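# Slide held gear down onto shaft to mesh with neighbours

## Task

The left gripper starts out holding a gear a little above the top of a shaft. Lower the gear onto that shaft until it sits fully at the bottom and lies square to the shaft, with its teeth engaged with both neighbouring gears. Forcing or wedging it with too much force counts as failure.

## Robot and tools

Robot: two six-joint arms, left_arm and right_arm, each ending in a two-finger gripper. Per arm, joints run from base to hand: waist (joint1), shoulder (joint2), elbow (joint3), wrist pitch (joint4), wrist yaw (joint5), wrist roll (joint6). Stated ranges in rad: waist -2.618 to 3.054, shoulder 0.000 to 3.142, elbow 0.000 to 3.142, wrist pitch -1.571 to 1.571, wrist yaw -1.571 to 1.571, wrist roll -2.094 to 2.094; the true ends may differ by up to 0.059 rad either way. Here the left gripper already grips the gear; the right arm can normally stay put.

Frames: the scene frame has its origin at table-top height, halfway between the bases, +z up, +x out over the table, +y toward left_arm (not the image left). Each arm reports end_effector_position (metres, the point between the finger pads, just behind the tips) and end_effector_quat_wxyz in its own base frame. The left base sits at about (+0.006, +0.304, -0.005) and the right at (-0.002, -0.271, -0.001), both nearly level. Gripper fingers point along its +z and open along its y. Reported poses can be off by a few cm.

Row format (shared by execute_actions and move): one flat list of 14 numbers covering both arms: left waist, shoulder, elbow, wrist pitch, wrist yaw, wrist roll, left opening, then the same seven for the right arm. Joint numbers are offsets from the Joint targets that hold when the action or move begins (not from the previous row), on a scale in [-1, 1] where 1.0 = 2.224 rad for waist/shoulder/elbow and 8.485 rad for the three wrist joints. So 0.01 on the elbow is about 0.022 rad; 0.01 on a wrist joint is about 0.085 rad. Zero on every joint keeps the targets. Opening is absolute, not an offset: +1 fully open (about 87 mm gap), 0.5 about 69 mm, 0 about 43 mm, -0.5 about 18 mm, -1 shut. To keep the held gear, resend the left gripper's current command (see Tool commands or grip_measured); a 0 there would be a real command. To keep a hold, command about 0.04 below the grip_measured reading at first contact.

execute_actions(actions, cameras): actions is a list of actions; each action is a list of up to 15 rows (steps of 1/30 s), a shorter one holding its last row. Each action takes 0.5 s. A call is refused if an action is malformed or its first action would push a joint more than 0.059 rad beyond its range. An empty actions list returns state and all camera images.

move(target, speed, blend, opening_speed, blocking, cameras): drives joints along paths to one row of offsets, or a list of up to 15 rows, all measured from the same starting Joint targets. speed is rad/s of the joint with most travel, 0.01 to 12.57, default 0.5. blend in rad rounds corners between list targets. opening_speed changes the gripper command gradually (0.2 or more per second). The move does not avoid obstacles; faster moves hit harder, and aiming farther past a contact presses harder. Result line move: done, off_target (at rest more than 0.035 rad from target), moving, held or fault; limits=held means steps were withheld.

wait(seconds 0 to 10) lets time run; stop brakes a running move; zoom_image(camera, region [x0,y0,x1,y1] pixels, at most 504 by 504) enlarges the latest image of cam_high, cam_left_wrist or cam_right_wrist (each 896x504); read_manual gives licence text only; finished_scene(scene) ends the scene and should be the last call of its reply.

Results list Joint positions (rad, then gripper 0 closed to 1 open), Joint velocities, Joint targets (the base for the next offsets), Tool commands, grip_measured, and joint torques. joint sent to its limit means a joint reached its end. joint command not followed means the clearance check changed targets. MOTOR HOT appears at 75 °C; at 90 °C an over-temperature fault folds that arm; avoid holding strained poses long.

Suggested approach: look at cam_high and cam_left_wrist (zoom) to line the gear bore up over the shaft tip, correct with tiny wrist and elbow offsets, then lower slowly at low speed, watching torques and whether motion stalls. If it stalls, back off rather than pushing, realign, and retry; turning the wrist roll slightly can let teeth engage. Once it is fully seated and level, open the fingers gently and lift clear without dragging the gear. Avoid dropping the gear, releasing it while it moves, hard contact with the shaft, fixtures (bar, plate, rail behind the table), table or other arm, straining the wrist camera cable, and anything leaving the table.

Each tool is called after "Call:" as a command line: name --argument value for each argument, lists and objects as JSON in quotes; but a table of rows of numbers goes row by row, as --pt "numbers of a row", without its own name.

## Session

Call:
execute_actions --actions '[]' --cameras '["cam_left_wrist"]'

Call:
move --target '[0,0,0.13,-0.0343,0,0,-1,0,0,0,0,0,0,1]' --speed 0.5 --cameras '["cam_left_wrist"]'

Call:
zoom_image --camera "cam_left_wrist" --region '[340, 20, 640, 200]'

Scene clock: 0.00 s.
left_arm: end_effector_position=(+0.2826, -0.1438, +0.1208) grip_measured=-0.511 end_effector_quat_wxyz=(-0.008, +0.859, +0.512, +0.005) | right_arm: end_effector_position=(+0.3825, +0.0000, +0.3605) grip_measured=+1.000 end_effector_quat_wxyz=(+0.707, +0.000, +0.707, +0.000)
Joint positions: left_arm=[-0.61 1.758 1.505 -1.329 -0.015 1.457 0.244] | right_arm=[0 1.047 1.047 0 0 0 1]
Joint velocities: within noise
Joint torques (N m): no reading
Heat: left arm: 28 °C; right arm: 27 °C.
Joint targets: left_arm=[-0.607 1.747 1.512 -1.335 -0.020 1.457] | right_arm=[0.000 1.043 1.058 0.005 -0.001 0.000]
Tool commands: left_gripper/opening=-1.0 right_gripper/opening=+1.0
Images, in order (width x height): cam_left_wrist 896x504.

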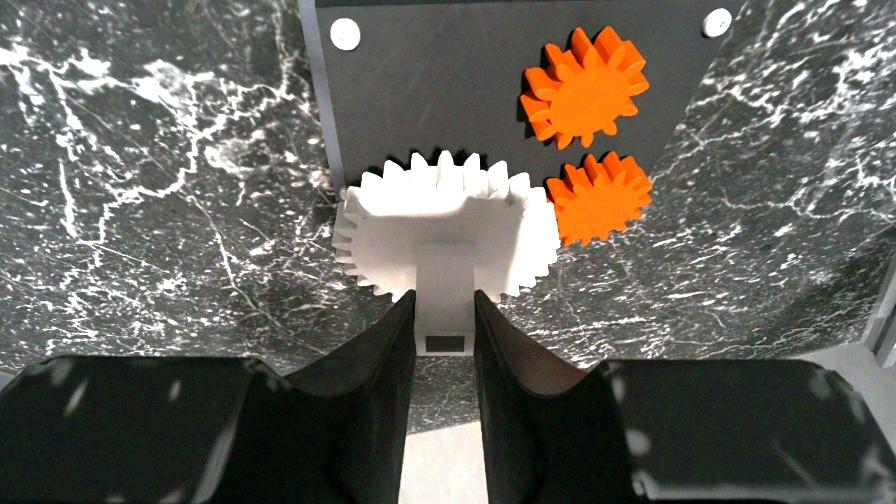

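Scene clock: 1.33 s.
left_arm: end_effector_position=(+0.2842, -0.1450, +0.1896) grip_measured=-0.511 end_effector_quat_wxyz=(+0.012, +0.859, +0.512, +0.013) | right_arm: end_effector_position=(+0.3825, +0.0000, +0.3605) grip_measured=+1.000 end_effector_quat_wxyz=(+0.707, +0.000, +0.707, +0.000)
Joint positions: left_arm=[-0.61 1.758 1.782 -1.562 -0.015 1.457 0.244] | right_arm=[0 1.047 1.047 0 0 0 1]
Joint torques (N m): left_arm=[0.13 -7.3 6.8 0.24 0.13 -0.02] | right_arm=[-0.24 -2.84 8.1 2.25 -0.07 0.09]
Heat: left arm: 28 °C; right arm: 28 °C.
Joint targets: left_arm=[-0.607 1.747 1.802 -1.583 -0.020 1.457] | right_arm=[0.000 1.043 1.058 0.005 -0.001 0.000]
joint sent to its limit (left arm) — the wrist pitch, lower limit.
move: off_target (left_arm); left_arm: the wrist pitch is farthest, 0.064 rad from its target
camera_calibration:
cam_left_wrist: T_world_to_cam=[[-0.876951, 0.479054, -0.038266, 0.324473], [0.269292, 0.555788, 0.786499, -0.125799], [0.398043, 0.679417, -0.616405, 0.243722], [0, 0, 0, 1]] pos_world=[0.221412, -0.251111, 0.261589]
Images, in order (width x height): cam_left_wrist 896x504.

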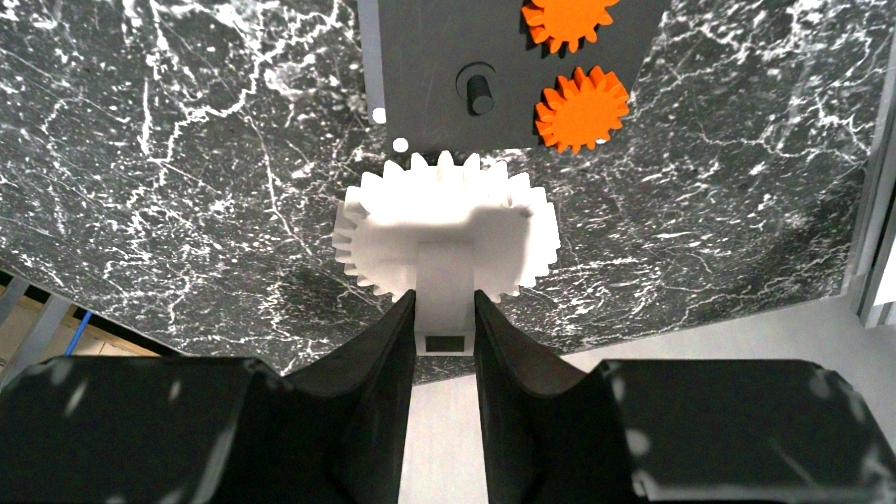

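Scaled by 1.680 from the camera's 896x504 image, which has a finer 1280x720 frame.

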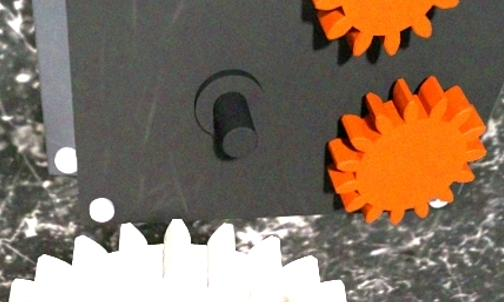

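Call:
move --target '[-0.0139,-0.0342,-0.1601,0.0321,0,0,-1,0,0,0,0,0,0,1]' --speed 0.4 --cameras '["cam_left_wrist"]'

Scene clock: 20.27 s.
left_arm: end_effector_position=(+0.2702, -0.1435, +0.1211) grip_measured=-0.511 end_effector_quat_wxyz=(-0.007, +0.865, +0.502, +0.005) | right_arm: end_effector_position=(+0.3825, +0.0000, +0.3605) grip_measured=+1.000 end_effector_quat_wxyz=(+0.707, +0.000, +0.707, +0.000)
Joint positions: left_arm=[-0.632 1.713 1.453 -1.32 -0.015 1.457 0.244] | right_arm=[0 1.047 1.047 0 0 0 1]
Joint torques (N m): left_arm=[-0.65 -9.47 4.81 0.44 0.11 -0.05] | right_arm=[-0.24 -2.82 8.1 2.25 -0.07 0.1]
Heat: left arm: 31 °C; right arm: 31 °C.
Joint targets: left_arm=[-0.638 1.671 1.446 -1.311 -0.020 1.457] | right_arm=[0.000 1.043 1.058 0.005 -0.001 0.000]
move: off_target (left_arm); left_arm: the shoulder is farthest, 0.042 rad from its target
camera_calibration:
cam_left_wrist: T_world_to_cam=[[-0.86655, 0.499087, 0.00190079, 0.304103], [0.307416, 0.53075, 0.78981, -0.0833262], [0.393175, 0.684994, -0.613349, 0.207848], [0, 0, 0, 1]] pos_world=[0.207416, -0.249923, 0.192717]
Images, in order (width x height): cam_left_wrist 896x504.

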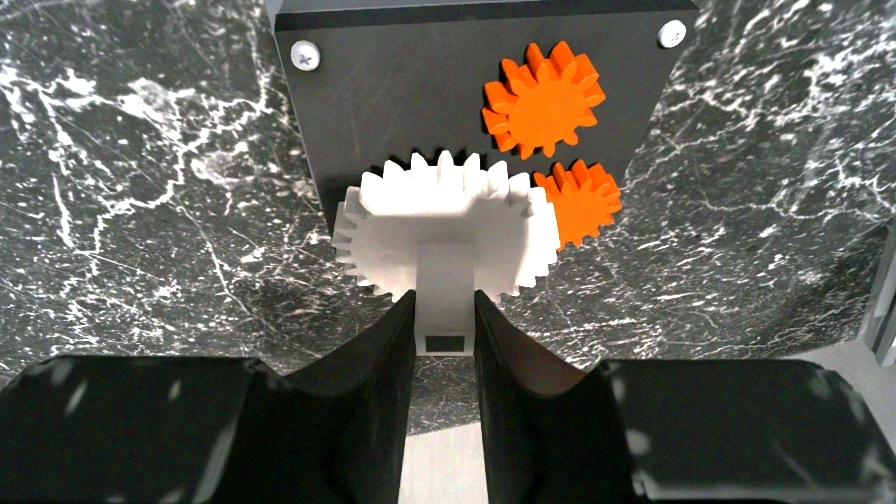

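Call:
move --target '[0.0002,-0.0020,-0.0166,0.0038,0,0,-1,0,0,0,0,0,0,1]' --speed 0.1 --cameras '["cam_left_wrist"]'

Scene clock: 29.10 s.
left_arm: end_effector_position=(+0.2688, -0.1423, +0.1171) grip_measured=-0.511 end_effector_quat_wxyz=(-0.003, +0.865, +0.502, +0.007) | right_arm: end_effector_position=(+0.3825, +0.0000, +0.3605) grip_measured=+1.000 end_effector_quat_wxyz=(+0.707, +0.000, +0.707, +0.000)
Joint positions: left_arm=[-0.632 1.699 1.421 -1.294 -0.015 1.457 0.244] | right_arm=[0 1.047 1.047 0 0 0 1]
Joint torques (N m): left_arm=[-0.64 -8.59 4.27 0.54 0.14 -0.06] | right_arm=[-0.24 -2.84 8.1 2.25 -0.07 0.09]
Heat: left arm: 34 °C; right arm: 32 °C.
Joint targets: left_arm=[-0.638 1.666 1.409 -1.279 -0.020 1.457] | right_arm=[0.000 1.043 1.058 0.005 -0.001 0.000]
move: done
camera_calibration:
cam_left_wrist: T_world_to_cam=[[-0.866524, 0.499098, -0.00613819, 0.303261], [0.301987, 0.534016, 0.789703, -0.0783482], [0.397417, 0.682443, -0.613458, 0.203565], [0, 0, 0, 1]] pos_world=[0.205543, -0.248439, 0.188612]
Images, in order (width x height): cam_left_wrist 896x504.

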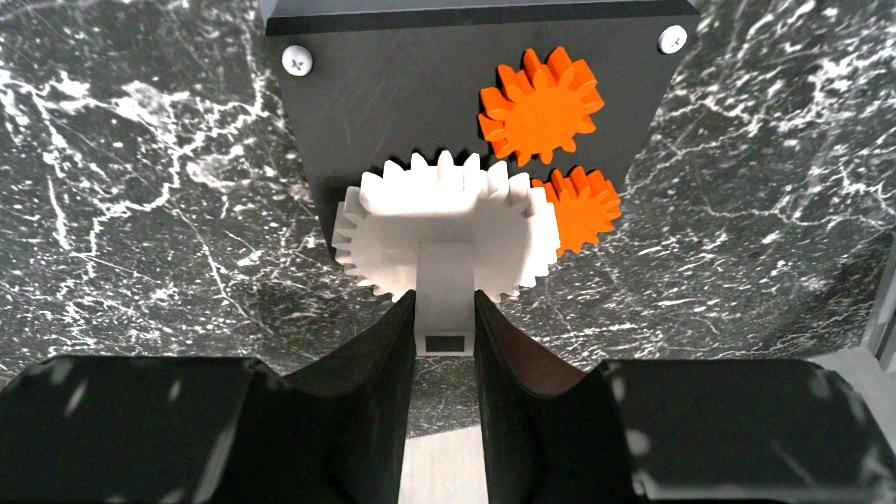

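Call:
move --target '[0.0001,0.0002,-0.0080,0.0021,0,0,-1,0,0,0,0,0,0,1]' --speed 0.1 --cameras '["cam_left_wrist"]'

Call:
zoom_image --camera "cam_left_wrist" --region '[320, 30, 640, 320]'

Scene clock: 35.30 s.
left_arm: end_effector_position=(+0.2685, -0.1421, +0.1167) grip_measured=-0.511 end_effector_quat_wxyz=(+0.001, +0.865, +0.502, +0.009) | right_arm: end_effector_position=(+0.3825, +0.0000, +0.3605) grip_measured=+1.000 end_effector_quat_wxyz=(+0.707, +0.000, +0.707, +0.000)
Joint positions: left_arm=[-0.632 1.689 1.409 -1.282 -0.015 1.457 0.244] | right_arm=[0 1.047 1.047 0 0 0 1]
Joint torques (N m): left_arm=[-0.61 -7.77 3.97 0.61 0.12 -0.03] | right_arm=[-0.25 -2.84 8.1 2.25 -0.07 0.09]
Heat: left arm: 34 °C; right arm: 33 °C.
Joint targets: left_arm=[-0.638 1.667 1.391 -1.261 -0.020 1.457] | right_arm=[0.000 1.043 1.058 0.005 -0.001 0.000]
move: done
camera_calibration:
cam_left_wrist: T_world_to_cam=[[-0.866476, 0.498985, -0.0152586, 0.303983], [0.296086, 0.538275, 0.789046, -0.0758735], [0.401935, 0.679171, -0.614145, 0.201743], [0, 0, 0, 1]] pos_world=[0.204771, -0.24786, 0.188405]
Images, in order (width x height): cam_left_wrist 896x504.

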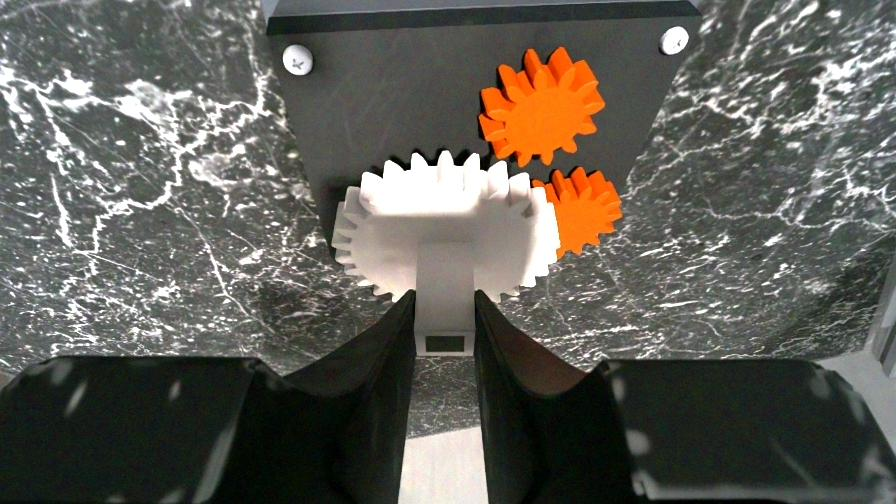

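Scaled by 1.575 from the camera's 896x504 image, which has a finer 1280x720 frame.

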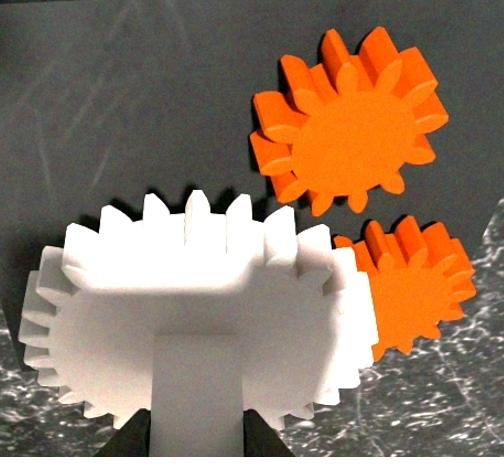

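Call:
move --target '[-0.0002,-0.0029,-0.0034,0.0002,0,0.0047,-1,0,0,0,0,0,0,1]' --speed 0.1

Call:
move --target '[-0.0002,-0.0029,-0.0034,0.0002,0,0.0047,-1,0,0,0,0,0,0,1]' --speed 0.1

Call:
move --target '[-0.0002,-0.0029,-0.0034,0.0002,0,0.0047,-1,0,0,0,0,0,0,1]' --speed 0.1 --cameras '["cam_left_wrist"]'

Call:
zoom_image --camera "cam_left_wrist" --region '[320, 30, 640, 320]'

Scene clock: 54.07 s.
left_arm: end_effector_position=(+0.2685, -0.1420, +0.1165) grip_measured=-0.511 end_effector_quat_wxyz=(+0.002, +0.870, +0.493, +0.009) | right_arm: end_effector_position=(+0.3825, +0.0000, +0.3605) grip_measured=+1.000 end_effector_quat_wxyz=(+0.707, +0.000, +0.707, +0.000)
Joint positions: left_arm=[-0.632 1.682 1.401 -1.277 -0.015 1.478 0.244] | right_arm=[0 1.047 1.047 0 0 0 1]
Joint torques (N m): left_arm=[-0.68 -7.71 3.86 0.59 0.14 0.16] | right_arm=[-0.24 -2.84 8.12 2.25 -0.06 0.09]
Heat: left arm: 35 °C; right arm: 34 °C.
Joint targets: left_arm=[-0.638 1.660 1.383 -1.259 -0.020 1.497] | right_arm=[0.000 1.043 1.058 0.005 -0.001 0.000]
move: done

Scene clock: 54.97 s.
left_arm: end_effector_position=(+0.2687, -0.1418, +0.1165) grip_measured=-0.511 end_effector_quat_wxyz=(+0.002, +0.879, +0.476, +0.010) | right_arm: end_effector_position=(+0.3825, +0.0000, +0.3605) grip_measured=+1.000 end_effector_quat_wxyz=(+0.707, +0.000, +0.707, +0.000)
Joint positions: left_arm=[-0.632 1.676 1.393 -1.276 -0.016 1.517 0.244] | right_arm=[0 1.047 1.047 0 0 0 1]
Joint torques (N m): left_arm=[-0.79 -7.64 4.01 0.55 0.14 0.2] | right_arm=[-0.24 -2.84 8.1 2.25 -0.07 0.09]
Heat: left arm: 35 °C; right arm: 34 °C.
Joint targets: left_arm=[-0.639 1.654 1.376 -1.257 -0.020 1.537] | right_arm=[0.000 1.043 1.058 0.005 -0.001 0.000]
move: done

Scene clock: 55.87 s.
left_arm: end_effector_position=(+0.2688, -0.1416, +0.1166) grip_measured=-0.511 end_effector_quat_wxyz=(+0.002, +0.889, +0.458, +0.011) | right_arm: end_effector_position=(+0.3825, +0.0000, +0.3605) grip_measured=+1.000 end_effector_quat_wxyz=(+0.707, +0.000, +0.707, +0.000)
Joint positions: left_arm=[-0.632 1.669 1.386 -1.274 -0.017 1.557 0.244] | right_arm=[0 1.047 1.047 0 0 0 1]
Joint torques (N m): left_arm=[-0.72 -7.53 3.99 0.58 0.15 0.19] | right_arm=[-0.24 -2.82 8.1 2.25 -0.07 0.09]
Heat: left arm: 35 °C; right arm: 34 °C.
Joint targets: left_arm=[-0.639 1.647 1.368 -1.256 -0.020 1.577] | right_arm=[0.000 1.043 1.058 0.005 -0.001 0.000]
move: done
camera_calibration:
cam_left_wrist: T_world_to_cam=[[-0.812489, 0.582702, -0.0179057, 0.301544], [0.345138, 0.505541, 0.790764, -0.0940776], [0.469832, 0.636307, -0.611859, 0.176536], [0, 0, 0, 1]] pos_world=[0.194529, -0.240481, 0.187808]
Images, in order (width x height): cam_left_wrist 896x504.

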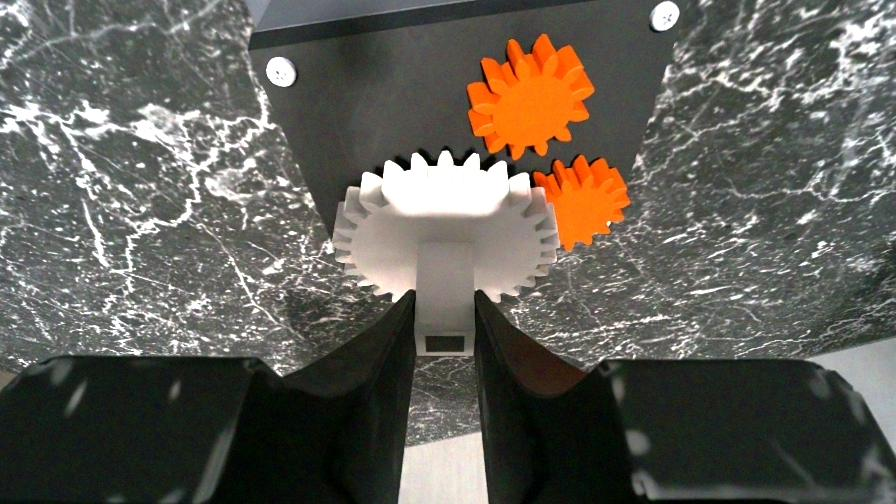

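Scaled by 1.575 from the camera's 896x504 image, which has a finer 1280x720 frame.

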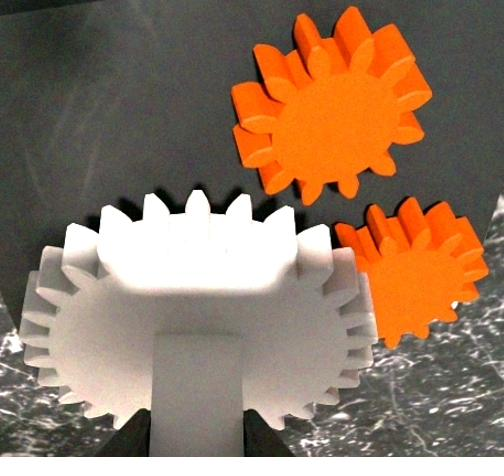

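Call:
move --target '[-0.0035,0,0,0,0,0,-1,0,0,0,0,0,0,1]' --speed 0.05

Call:
move --target '[-0.0018,0,0,0,0,0,-1,0,0,0,0,0,0,1]' --speed 0.05 --cameras '["cam_left_wrist"]'

Scene clock: 70.73 s.
left_arm: end_effector_position=(+0.2682, -0.1430, +0.1167) grip_measured=-0.511 end_effector_quat_wxyz=(+0.001, +0.890, +0.455, +0.012) | right_arm: end_effector_position=(+0.3825, +0.0000, +0.3605) grip_measured=+1.000 end_effector_quat_wxyz=(+0.707, +0.000, +0.707, +0.000)
Joint positions: left_arm=[-0.639 1.669 1.386 -1.274 -0.021 1.557 0.244] | right_arm=[0 1.047 1.047 0 0 0 1]
Joint torques (N m): left_arm=[-0.81 -7.71 4.03 0.59 0.19 0.17] | right_arm=[-0.24 -2.84 8.1 2.25 -0.07 0.09]
Heat: left arm: 35 °C; right arm: 35 °C.
Joint targets: left_arm=[-0.647 1.647 1.368 -1.256 -0.020 1.577] | right_arm=[0.000 1.043 1.058 0.005 -0.001 0.000]
move: done

Scene clock: 71.43 s.
left_arm: end_effector_position=(+0.2683, -0.1439, +0.1168) grip_measured=-0.511 end_effector_quat_wxyz=(+0.001, +0.891, +0.453, +0.013) | right_arm: end_effector_position=(+0.3825, +0.0000, +0.3605) grip_measured=+1.000 end_effector_quat_wxyz=(+0.707, +0.000, +0.707, +0.000)
Joint positions: left_arm=[-0.643 1.669 1.386 -1.273 -0.023 1.558 0.244] | right_arm=[0 1.047 1.047 0 0 0 1]
Joint torques (N m): left_arm=[-0.85 -7.58 3.88 0.55 0.21 0.17] | right_arm=[-0.24 -2.84 8.09 2.25 -0.07 0.09]
Heat: left arm: 35 °C; right arm: 35 °C.
Joint targets: left_arm=[-0.651 1.647 1.368 -1.256 -0.020 1.577] | right_arm=[0.000 1.043 1.058 0.005 -0.001 0.000]
move: done
camera_calibration:
cam_left_wrist: T_world_to_cam=[[-0.805757, 0.591925, -0.0195231, 0.302165], [0.34729, 0.498937, 0.79401, -0.094855], [0.479735, 0.632998, -0.607592, 0.174787], [0, 0, 0, 1]] pos_world=[0.192562, -0.242172, 0.187414]
Images, in order (width x height): cam_left_wrist 896x504.

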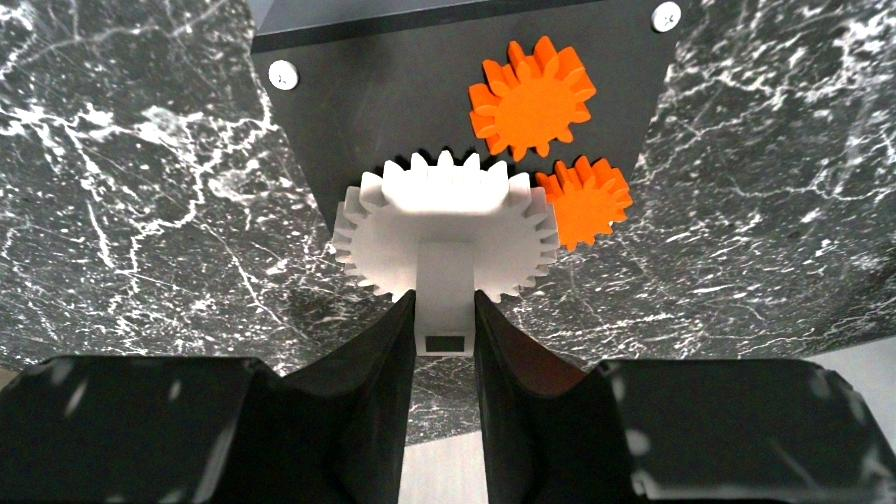

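Call:
move --target '[0.002,0,0.1403,-0.0376,0,0,-1,0,0,0,0,0,0,1]' --speed 0.5 --cameras '["cam_left_wrist"]'

Call:
zoom_image --camera "cam_left_wrist" --region '[400, 50, 540, 170]'

Scene clock: 79.67 s.
left_arm: end_effector_position=(+0.2619, -0.1392, +0.1855) grip_measured=-0.511 end_effector_quat_wxyz=(-0.001, +0.892, +0.452, +0.012) | right_arm: end_effector_position=(+0.3825, +0.0000, +0.3605) grip_measured=+1.000 end_effector_quat_wxyz=(+0.707, +0.000, +0.707, +0.000)
Joint positions: left_arm=[-0.643 1.669 1.66 -1.553 -0.023 1.56 0.244] | right_arm=[0 1.047 1.047 0 0 0 1]
Joint torques (N m): left_arm=[-0.47 -7.45 6.83 0.21 0.21 0.15] | right_arm=[-0.24 -2.84 8.1 2.25 -0.07 0.09]
Heat: left arm: 35 °C; right arm: 35 °C.
Joint targets: left_arm=[-0.646 1.647 1.680 -1.575 -0.020 1.577] | right_arm=[0.000 1.043 1.058 0.005 -0.001 0.000]
move: done
camera_calibration:
cam_left_wrist: T_world_to_cam=[[-0.804262, 0.594125, -0.0133455, 0.294349], [0.352538, 0.495065, 0.79412, -0.15144], [0.478414, 0.633976, -0.607614, 0.217124], [0, 0, 0, 1]] pos_world=[0.186247, -0.237558, 0.256118]
Images, in order (width x height): cam_left_wrist 896x504.

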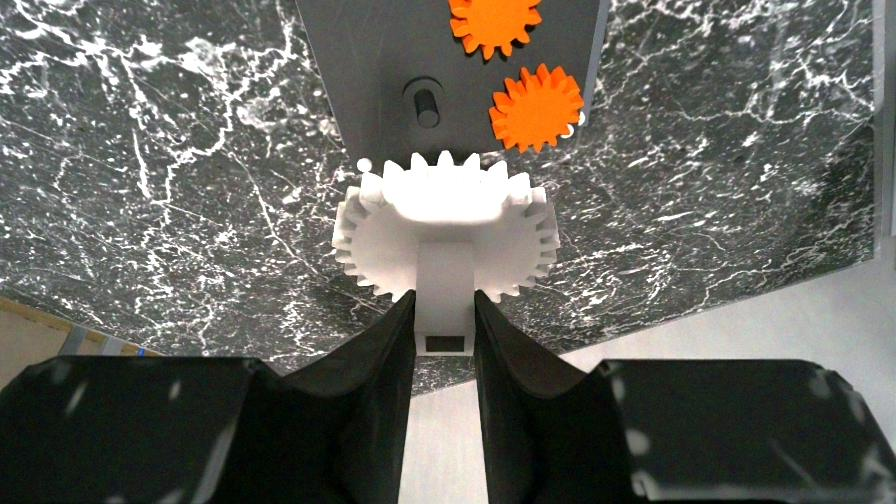

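Scaled by 3.600 from the camera's 896x504 image, which has a finer 1280x720 frame.

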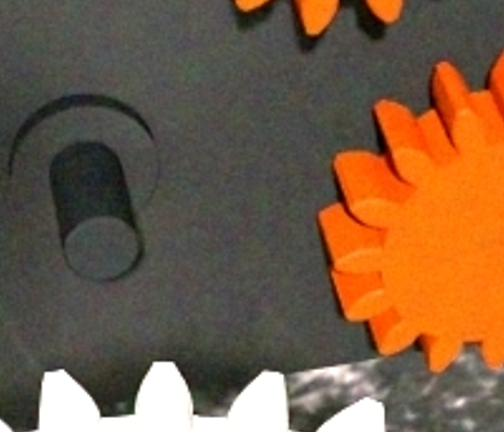

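Call:
move --target '[0.0005,0,-0.1331,0.0352,0,0,-1,0,0,0,0,0,0,1]' --speed 0.4

Scene clock: 102.57 s.
left_arm: end_effector_position=(+0.2671, -0.1431, +0.1183) grip_measured=-0.511 end_effector_quat_wxyz=(-0.001, +0.892, +0.452, +0.012) | right_arm: end_effector_position=(+0.3825, +0.0000, +0.3605) grip_measured=+1.000 end_effector_quat_wxyz=(+0.707, +0.000, +0.707, +0.000)
Joint positions: left_arm=[-0.643 1.669 1.392 -1.285 -0.023 1.56 0.244] | right_arm=[0 1.047 1.047 0 0 0 1]
Joint torques (N m): left_arm=[-0.32 -7.56 4.82 0.47 0.21 0.16] | right_arm=[-0.25 -2.84 8.09 2.25 -0.07 0.09]
Heat: left arm: 36 °C; right arm: 36 °C.
Joint targets: left_arm=[-0.645 1.647 1.384 -1.276 -0.020 1.577] | right_arm=[0.000 1.043 1.058 0.005 -0.001 0.000]
move: done

Call:
move --target '[0.0005,0.0002,-0.0105,0.0028,0,0,-1,0,0,0,0,0,0,1]' --speed 0.1

Scene clock: 106.07 s.
left_arm: end_effector_position=(+0.2673, -0.1433, +0.1166) grip_measured=-0.511 end_effector_quat_wxyz=(+0.001, +0.892, +0.452, +0.013) | right_arm: end_effector_position=(+0.3825, +0.0000, +0.3605) grip_measured=+1.000 end_effector_quat_wxyz=(+0.707, +0.000, +0.707, +0.000)
Joint positions: left_arm=[-0.643 1.666 1.381 -1.273 -0.023 1.561 0.244] | right_arm=[0 1.047 1.047 0 0 0 1]
Joint torques (N m): left_arm=[-0.25 -7.19 3.81 0.57 0.21 0.16] | right_arm=[-0.24 -2.84 8.1 2.25 -0.06 0.09]
Heat: left arm: 36 °C; right arm: 36 °C.
Joint targets: left_arm=[-0.644 1.648 1.361 -1.253 -0.020 1.577] | right_arm=[0.000 1.043 1.058 0.005 -0.001 0.000]
move: done

Call:
move --pt "0 0 0.022 -0.0058 0 0 -1 0 0 0 0 0 0 1" --pt "0.0081 0 0.022 -0.0058 0 0 -1 0 0 0 0 0 0 1" --pt "0.0081 0 -0.003 0.0008 0 0 -1 0 0 0 0 0 0 1" --speed 0.15

Scene clock: 119.53 s.
left_arm: end_effector_position=(+0.2681, -0.1413, +0.1162) grip_measured=-0.511 end_effector_quat_wxyz=(+0.002, +0.890, +0.455, +0.014) | right_arm: end_effector_position=(+0.3825, +0.0000, +0.3605) grip_measured=+1.000 end_effector_quat_wxyz=(+0.707, +0.000, +0.707, +0.000)
Joint positions: left_arm=[-0.637 1.662 1.376 -1.268 -0.024 1.561 0.244] | right_arm=[0 1.047 1.047 0 0 0 1]
Joint torques (N m): left_arm=[0.85 -6.98 3.7 0.63 0.22 0.15] | right_arm=[-0.25 -2.82 8.09 2.25 -0.07 0.09]
Heat: left arm: 35 °C; right arm: 36 °C.
Joint targets: left_arm=[-0.626 1.648 1.354 -1.246 -0.020 1.577] | right_arm=[0.000 1.043 1.058 0.005 -0.001 0.000]
move: done

Call:
move --target '[0.0001,0.0002,-0.0070,0.0018,0,0,-1,0,0,0,0,0,0,1]' --speed 0.1 --cameras '["cam_left_wrist"]'

Call:
zoom_image --camera "cam_left_wrist" --region '[420, 30, 660, 270]'

Scene clock: 123.80 s.
left_arm: end_effector_position=(+0.2679, -0.1412, +0.1159) grip_measured=-0.511 end_effector_quat_wxyz=(+0.005, +0.890, +0.455, +0.016) | right_arm: end_effector_position=(+0.3825, +0.0000, +0.3605) grip_measured=+1.000 end_effector_quat_wxyz=(+0.707, +0.000, +0.707, +0.000)
Joint positions: left_arm=[-0.637 1.654 1.365 -1.258 -0.024 1.561 0.244] | right_arm=[0 1.047 1.047 0 0 0 1]
Joint torques (N m): left_arm=[0.83 -6.17 3.26 0.71 0.24 0.17] | right_arm=[-0.24 -2.84 8.1 2.25 -0.06 0.09]
Heat: left arm: 36 °C; right arm: 37 °C.
Joint targets: left_arm=[-0.626 1.648 1.339 -1.230 -0.020 1.577] | right_arm=[0.000 1.043 1.058 0.005 -0.001 0.000]
move: done
camera_calibration:
cam_left_wrist: T_world_to_cam=[[-0.807576, 0.589051, -0.0289785, 0.30146], [0.339198, 0.504106, 0.794243, -0.0924986], [0.482457, 0.631582, -0.606909, 0.171702], [0, 0, 0, 1]] pos_world=[0.191989, -0.23939, 0.18641]
Images, in order (width x height): cam_left_wrist 896x504.

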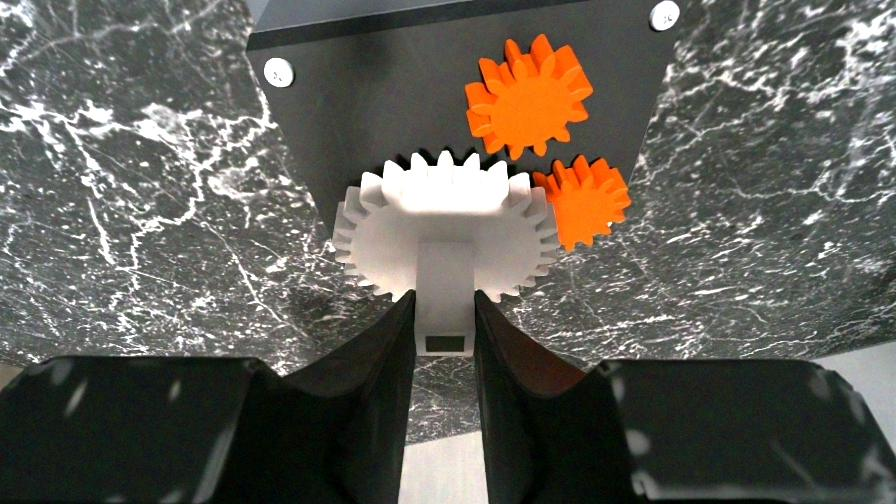

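Scaled by 2.100 from the camera's 896x504 image, which has a finer 1280x720 frame.

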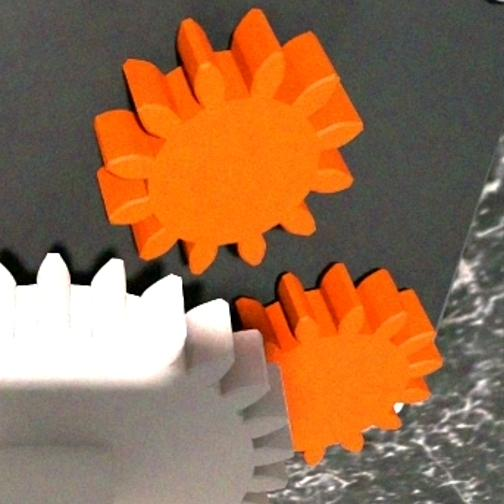

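Call:
move --target '[0,0,0.0477,-0.0136,0,0,-1,0.1623,0.3544,-0.2010,0.1432,-0.0910,0.1234,-1]' --speed 0.9 --cameras '["cam_left_wrist","cam_right_wrist"]'

Call:
zoom_image --camera "cam_right_wrist" --region '[390, 180, 540, 330]'

Scene clock: 146.13 s.
left_arm: end_effector_position=(+0.2660, -0.1398, +0.1300) grip_measured=-0.511 end_effector_quat_wxyz=(+0.001, +0.890, +0.455, +0.013) | right_arm: end_effector_position=(+0.3266, +0.2803, +0.1394) grip_measured=-0.987 end_effector_quat_wxyz=(+0.326, -0.025, +0.709, +0.624)
Joint positions: left_arm=[-0.637 1.654 1.421 -1.325 -0.024 1.561 0.244] | right_arm=[0.359 1.82 0.616 1.194 -0.765 1.047 0.006]
Joint torques (N m): left_arm=[0.87 -6.26 7.3 0.19 0.23 0.12] | right_arm=[-0.08 -5.68 4.42 2.34 -0.15 0.05]
Heat: left arm: 34 °C; right arm: 37 °C.
Joint targets: left_arm=[-0.626 1.648 1.445 -1.346 -0.020 1.577] | right_arm=[0.361 1.831 0.611 1.220 -0.773 1.047]
move: done
camera_calibration:
cam_left_wrist: T_world_to_cam=[[-0.807767, 0.589218, -0.018277, 0.298119], [0.346051, 0.49905, 0.79448, -0.106326], [0.477243, 0.63543, -0.607015, 0.182192], [0, 0, 0, 1]] pos_world=[0.190655, -0.238366, 0.200516]
cam_right_wrist: T_world_to_cam=[[0.450503, -0.217981, -0.865755, 0.0327163], [-0.834996, -0.446069, -0.322186, 0.462875], [-0.315956, 0.868048, -0.382969, 0.0583472], [0, 0, 0, 1]] pos_world=[0.390195, 0.162957, 0.199801]
Images, in order (width x height): cam_left_wrist 896x504, cam_right_wrist 896x504.

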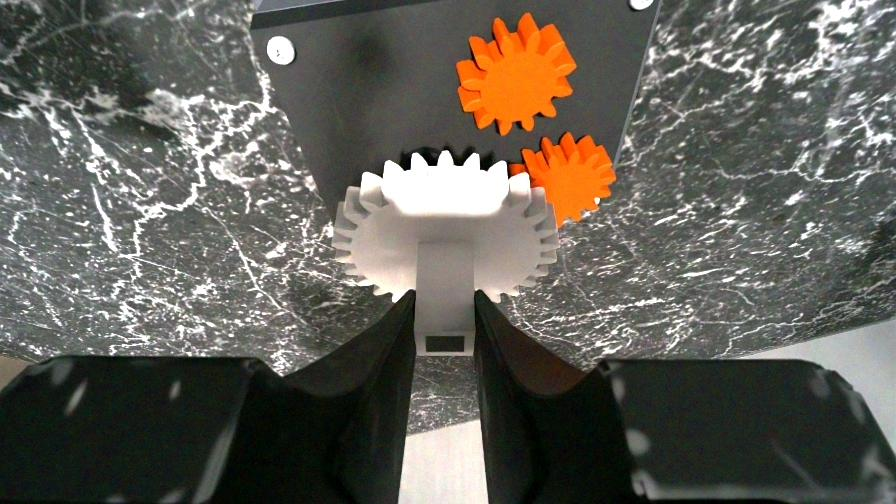

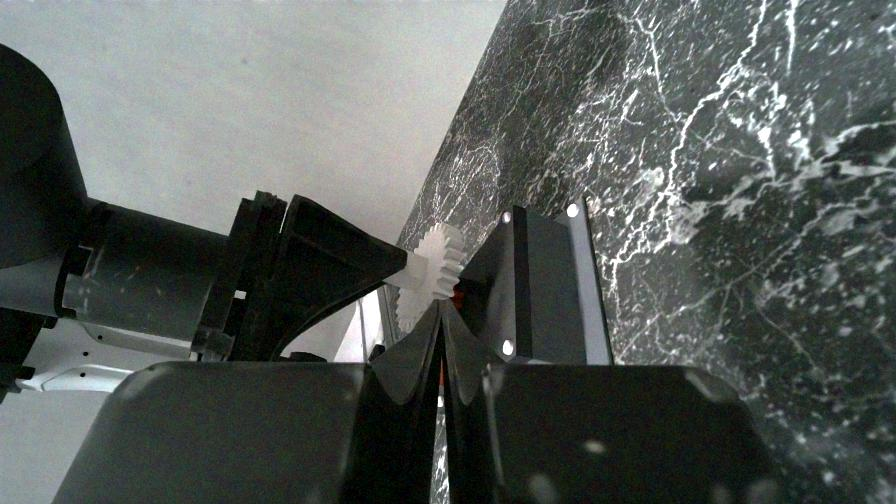

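Scaled by 3.360 from the camera's 896x504 image, which has a finer 1280x720 frame.

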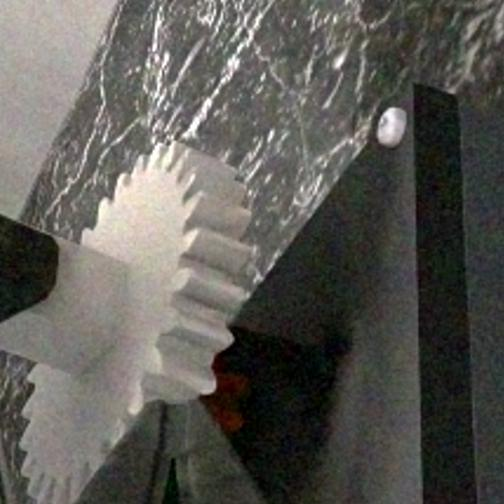

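Call:
zoom_image --camera "cam_right_wrist" --region '[440, 220, 520, 320]'

Call:
zoom_image --camera "cam_right_wrist" --region '[480, 190, 630, 370]'

Scaled by 5.040 from the camera's 896x504 image, which has a finer 1280x720 frame.

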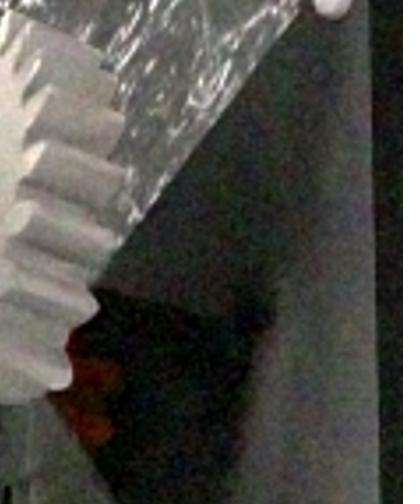

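Scaled by 2.800 from the camera's 896x504 image, which has a finer 1280x720 frame.

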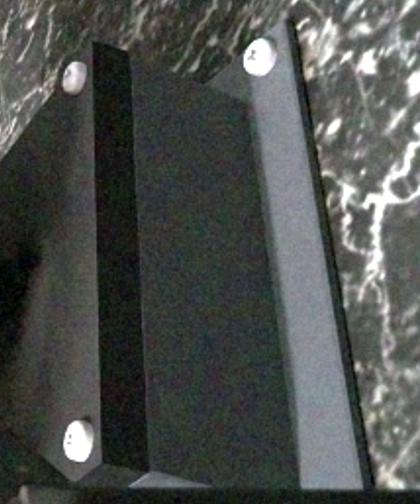

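Call:
move --target '[0,0,0.0315,-0.0083,0,0,-1,0,0,0,0,0,0,-1]' --speed 0.4 --cameras '["cam_left_wrist","cam_right_wrist"]'

Call:
zoom_image --camera "cam_right_wrist" --region '[370, 190, 530, 330]'

Call:
zoom_image --camera "cam_right_wrist" --region '[430, 230, 500, 310]'

Call:
zoom_image --camera "cam_left_wrist" --region '[380, 70, 520, 190]'

Scene clock: 164.50 s.
left_arm: end_effector_position=(+0.2657, -0.1395, +0.1479) grip_measured=-0.511 end_effector_quat_wxyz=(+0.001, +0.890, +0.455, +0.014) | right_arm: end_effector_position=(+0.3266, +0.2803, +0.1396) grip_measured=-0.987 end_effector_quat_wxyz=(+0.326, -0.025, +0.709, +0.624)
Joint positions: left_arm=[-0.637 1.654 1.492 -1.395 -0.024 1.561 0.244] | right_arm=[0.359 1.82 0.616 1.194 -0.765 1.047 0.006]
Joint torques (N m): left_arm=[0.77 -6.17 7.16 0.18 0.24 0.15] | right_arm=[-0.08 -5.68 4.42 2.33 -0.14 0.03]
Heat: left arm: 34 °C; right arm: 37 °C.
Joint targets: left_arm=[-0.626 1.648 1.515 -1.416 -0.020 1.577] | right_arm=[0.361 1.831 0.611 1.220 -0.772 1.047]
move: done
camera_calibration:
cam_left_wrist: T_world_to_cam=[[-0.807777, 0.589165, -0.019508, 0.298209], [0.345232, 0.499639, 0.794466, -0.120259], [0.477818, 0.635017, -0.606996, 0.192845], [0, 0, 0, 1]] pos_world=[0.190259, -0.238068, 0.218415]
cam_right_wrist: T_world_to_cam=[[0.450536, -0.217471, -0.865866, 0.0327283], [-0.834977, -0.445899, -0.322472, 0.462928], [-0.31596, 0.868263, -0.382477, 0.0582537], [0, 0, 0, 1]] pos_world=[0.390195, 0.162957, 0.1999]
Images, in order (width x height): cam_left_wrist 896x504, cam_right_wrist 896x504.

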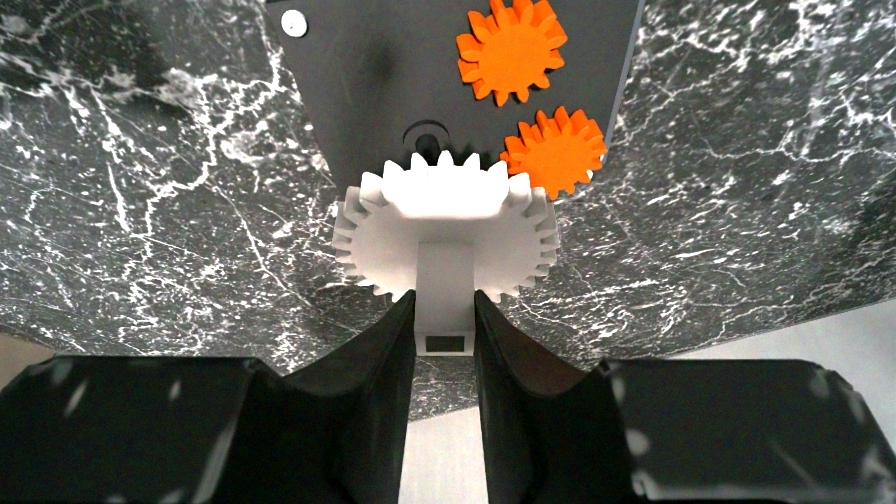

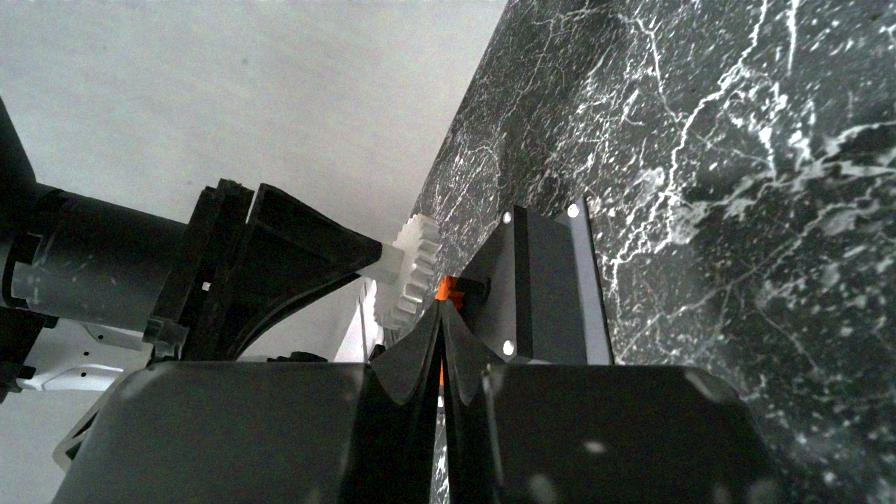

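Scaled by 3.150 from the camera's 896x504 image, which has a finer 1280x720 frame.

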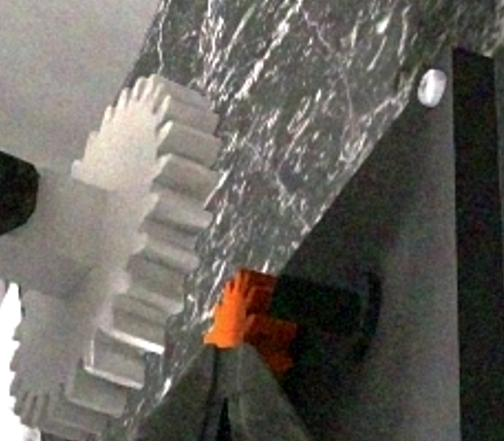

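Scaled by 6.300 from the camera's 896x504 image, which has a finer 1280x720 frame.

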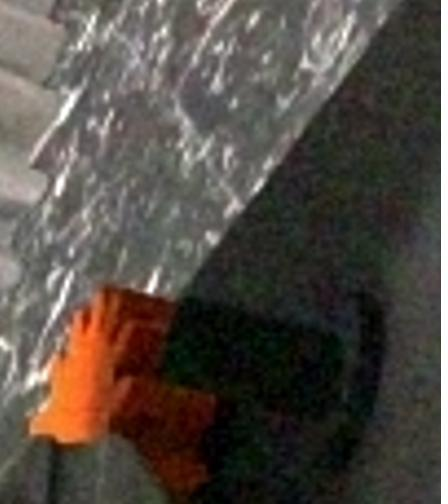

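Scaled by 3.600 from the camera's 896x504 image, which has a finer 1280x720 frame.

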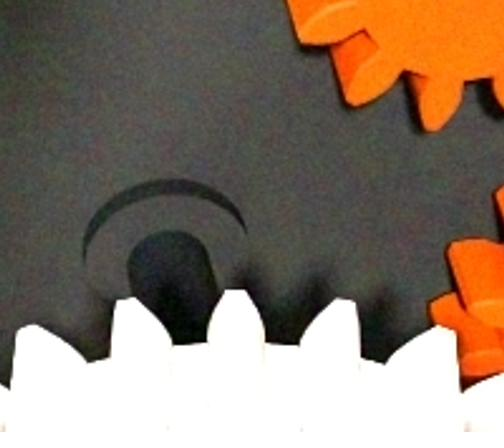

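Call:
zoom_image --camera "cam_right_wrist" --region '[360, 200, 480, 340]'

Scaled by 3.600 from the camera's 896x504 image, which has a finer 1280x720 frame.

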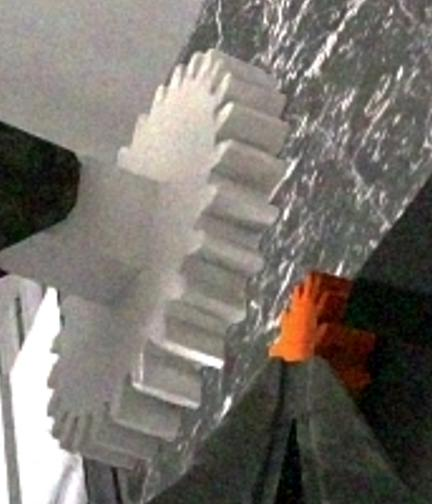

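Call:
move --target '[-0.0072,0.0265,-0.0211,0.0072,0,0,-1,0,0,0,0,0,0,-1]' --speed 0.2 --cameras '["cam_left_wrist","cam_right_wrist"]'

Call:
zoom_image --camera "cam_right_wrist" --region '[370, 200, 490, 340]'

Call:
zoom_image --camera "cam_left_wrist" --region '[380, 70, 520, 190]'

Scene clock: 232.33 s.
left_arm: end_effector_position=(+0.2694, -0.1423, +0.1321) grip_measured=-0.511 end_effector_quat_wxyz=(-0.011, +0.891, +0.455, +0.008) | right_arm: end_effector_position=(+0.3266, +0.2803, +0.1396) grip_measured=-0.987 end_effector_quat_wxyz=(+0.326, -0.025, +0.709, +0.624)
Joint positions: left_arm=[-0.637 1.695 1.475 -1.364 -0.024 1.561 0.244] | right_arm=[0.359 1.82 0.616 1.194 -0.765 1.047 0.006]
Joint torques (N m): left_arm=[-0.5 -5.07 4.82 0.41 0.2 0.16] | right_arm=[-0.08 -5.68 4.41 2.33 -0.14 0.03]
Heat: left arm: 33 °C; right arm: 38 °C.
Joint targets: left_arm=[-0.642 1.707 1.468 -1.355 -0.020 1.577] | right_arm=[0.361 1.831 0.611 1.220 -0.772 1.047]
move: done
camera_calibration:
cam_left_wrist: T_world_to_cam=[[-0.807898, 0.589267, 0.00799011, 0.29899], [0.362779, 0.486602, 0.794739, -0.114229], [0.464426, 0.644967, -0.606899, 0.188233], [0, 0, 0, 1]] pos_world=[0.195573, -0.242005, 0.202632]
cam_right_wrist: T_world_to_cam=[[0.450536, -0.217471, -0.865866, 0.0327283], [-0.834977, -0.445899, -0.322472, 0.462928], [-0.31596, 0.868263, -0.382477, 0.0582537], [0, 0, 0, 1]] pos_world=[0.390195, 0.162957, 0.1999]
Images, in order (width x height): cam_left_wrist 896x504, cam_right_wrist 896x504.

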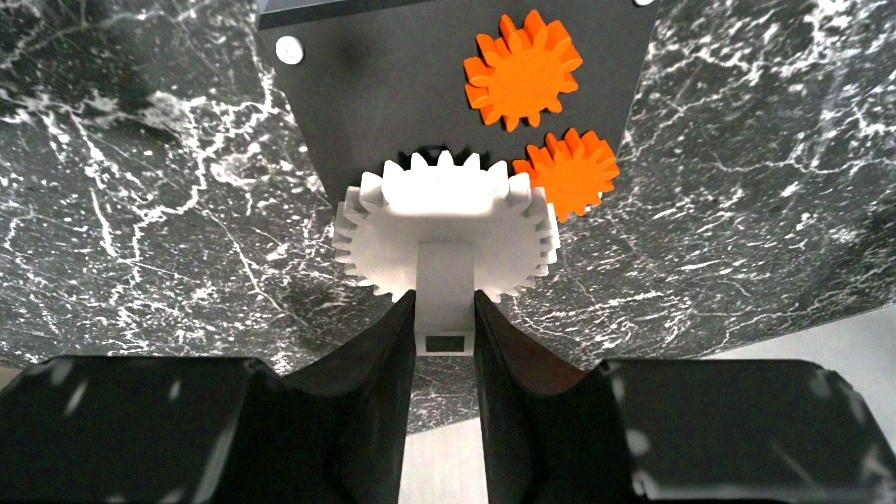

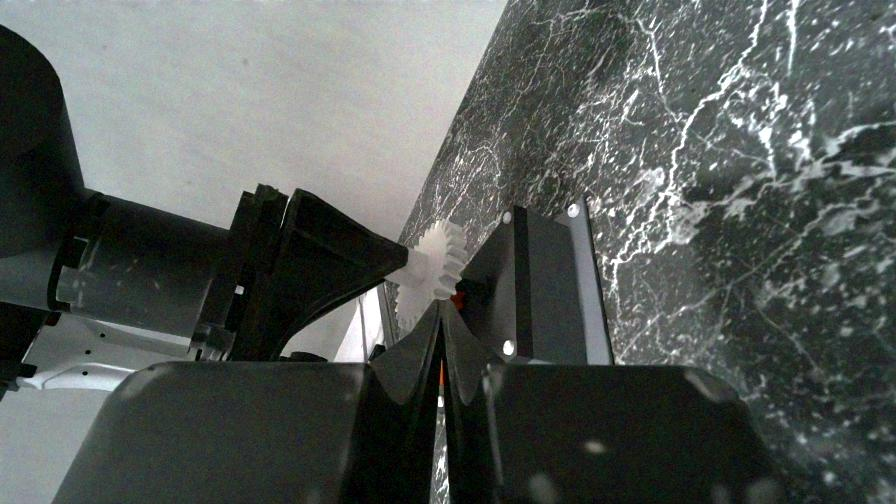

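Scaled by 3.600 from the camera's 896x504 image, which has a finer 1280x720 frame.

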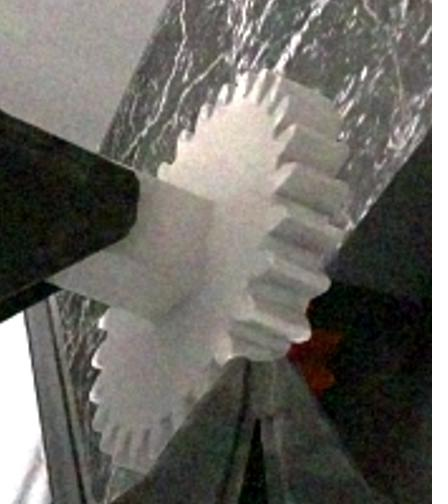

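Scaled by 3.600 from the camera's 896x504 image, which has a finer 1280x720 frame.

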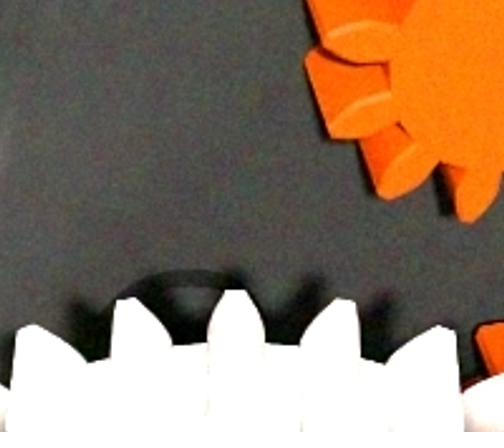

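Call:
move --target '[0,0.0036,-0.0211,0.0061,0,0,-1,0,0,0,0,0,0,-1]' --speed 0.15

Call:
move --target '[0,0.0002,-0.0088,0.0023,0,0,-1,0,0,0,0,0,0,-1]' --speed 0.1 --cameras '["cam_left_wrist","cam_right_wrist"]'

Call:
zoom_image --camera "cam_right_wrist" --region '[370, 200, 490, 340]'

Scene clock: 244.87 s.
left_arm: end_effector_position=(+0.2707, -0.1432, +0.1193) grip_measured=-0.511 end_effector_quat_wxyz=(-0.010, +0.891, +0.455, +0.008) | right_arm: end_effector_position=(+0.3266, +0.2803, +0.1396) grip_measured=-0.987 end_effector_quat_wxyz=(+0.326, -0.025, +0.709, +0.624)
Joint positions: left_arm=[-0.637 1.7 1.43 -1.312 -0.024 1.561 0.244] | right_arm=[0.359 1.82 0.616 1.195 -0.765 1.047 0.006]
Joint torques (N m): left_arm=[-0.65 -4.86 4.6 0.43 0.22 0.14] | right_arm=[-0.08 -5.68 4.42 2.33 -0.14 0.03]
Heat: left arm: 33 °C; right arm: 38 °C.
Joint targets: left_arm=[-0.642 1.715 1.421 -1.303 -0.020 1.577] | right_arm=[0.361 1.831 0.611 1.220 -0.772 1.047]
move: done

Scene clock: 245.60 s.
left_arm: end_effector_position=(+0.2714, -0.1438, +0.1145) grip_measured=-0.511 end_effector_quat_wxyz=(-0.008, +0.891, +0.455, +0.009) | right_arm: end_effector_position=(+0.3266, +0.2803, +0.1396) grip_measured=-0.987 end_effector_quat_wxyz=(+0.326, -0.025, +0.709, +0.624)
Joint positions: left_arm=[-0.637 1.7 1.411 -1.289 -0.023 1.561 0.244] | right_arm=[0.359 1.82 0.616 1.195 -0.765 1.047 0.006]
Joint torques (N m): left_arm=[-0.64 -4.81 4.45 0.4 0.21 0.16] | right_arm=[-0.08 -5.7 4.42 2.32 -0.14 0.04]
Heat: left arm: 33 °C; right arm: 38 °C.
Joint targets: left_arm=[-0.642 1.716 1.401 -1.284 -0.020 1.577] | right_arm=[0.361 1.831 0.611 1.220 -0.772 1.047]
move: done
camera_calibration:
cam_left_wrist: T_world_to_cam=[[-0.807688, 0.589605, 0.00230235, 0.302246], [0.359551, 0.48944, 0.794463, -0.098936], [0.467293, 0.642506, -0.607308, 0.176554], [0, 0, 0, 1]] pos_world=[0.197191, -0.243219, 0.185128]
cam_right_wrist: T_world_to_cam=[[0.450858, -0.217283, -0.865745, 0.0326343], [-0.834878, -0.445772, -0.322904, 0.462987], [-0.315763, 0.868375, -0.382385, 0.058178], [0, 0, 0, 1]] pos_world=[0.390195, 0.162957, 0.2]
Images, in order (width x height): cam_left_wrist 896x504, cam_right_wrist 896x504.

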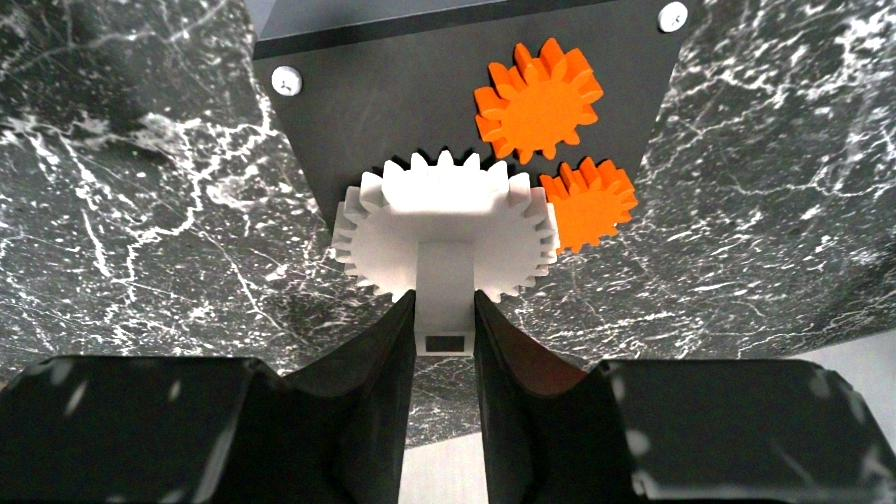

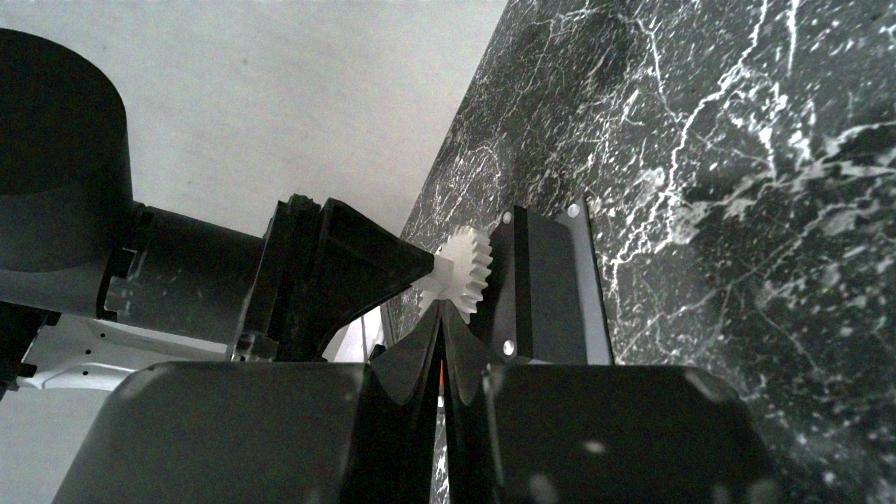

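Scaled by 3.600 from the camera's 896x504 image, which has a finer 1280x720 frame.

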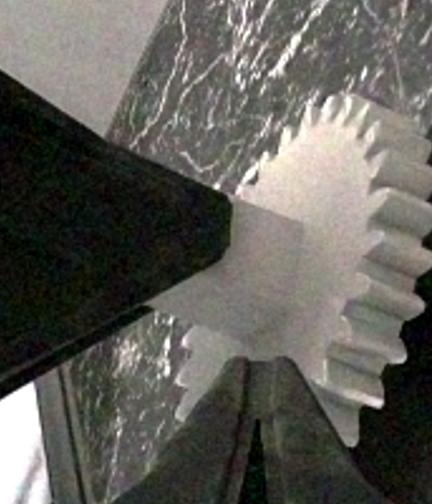

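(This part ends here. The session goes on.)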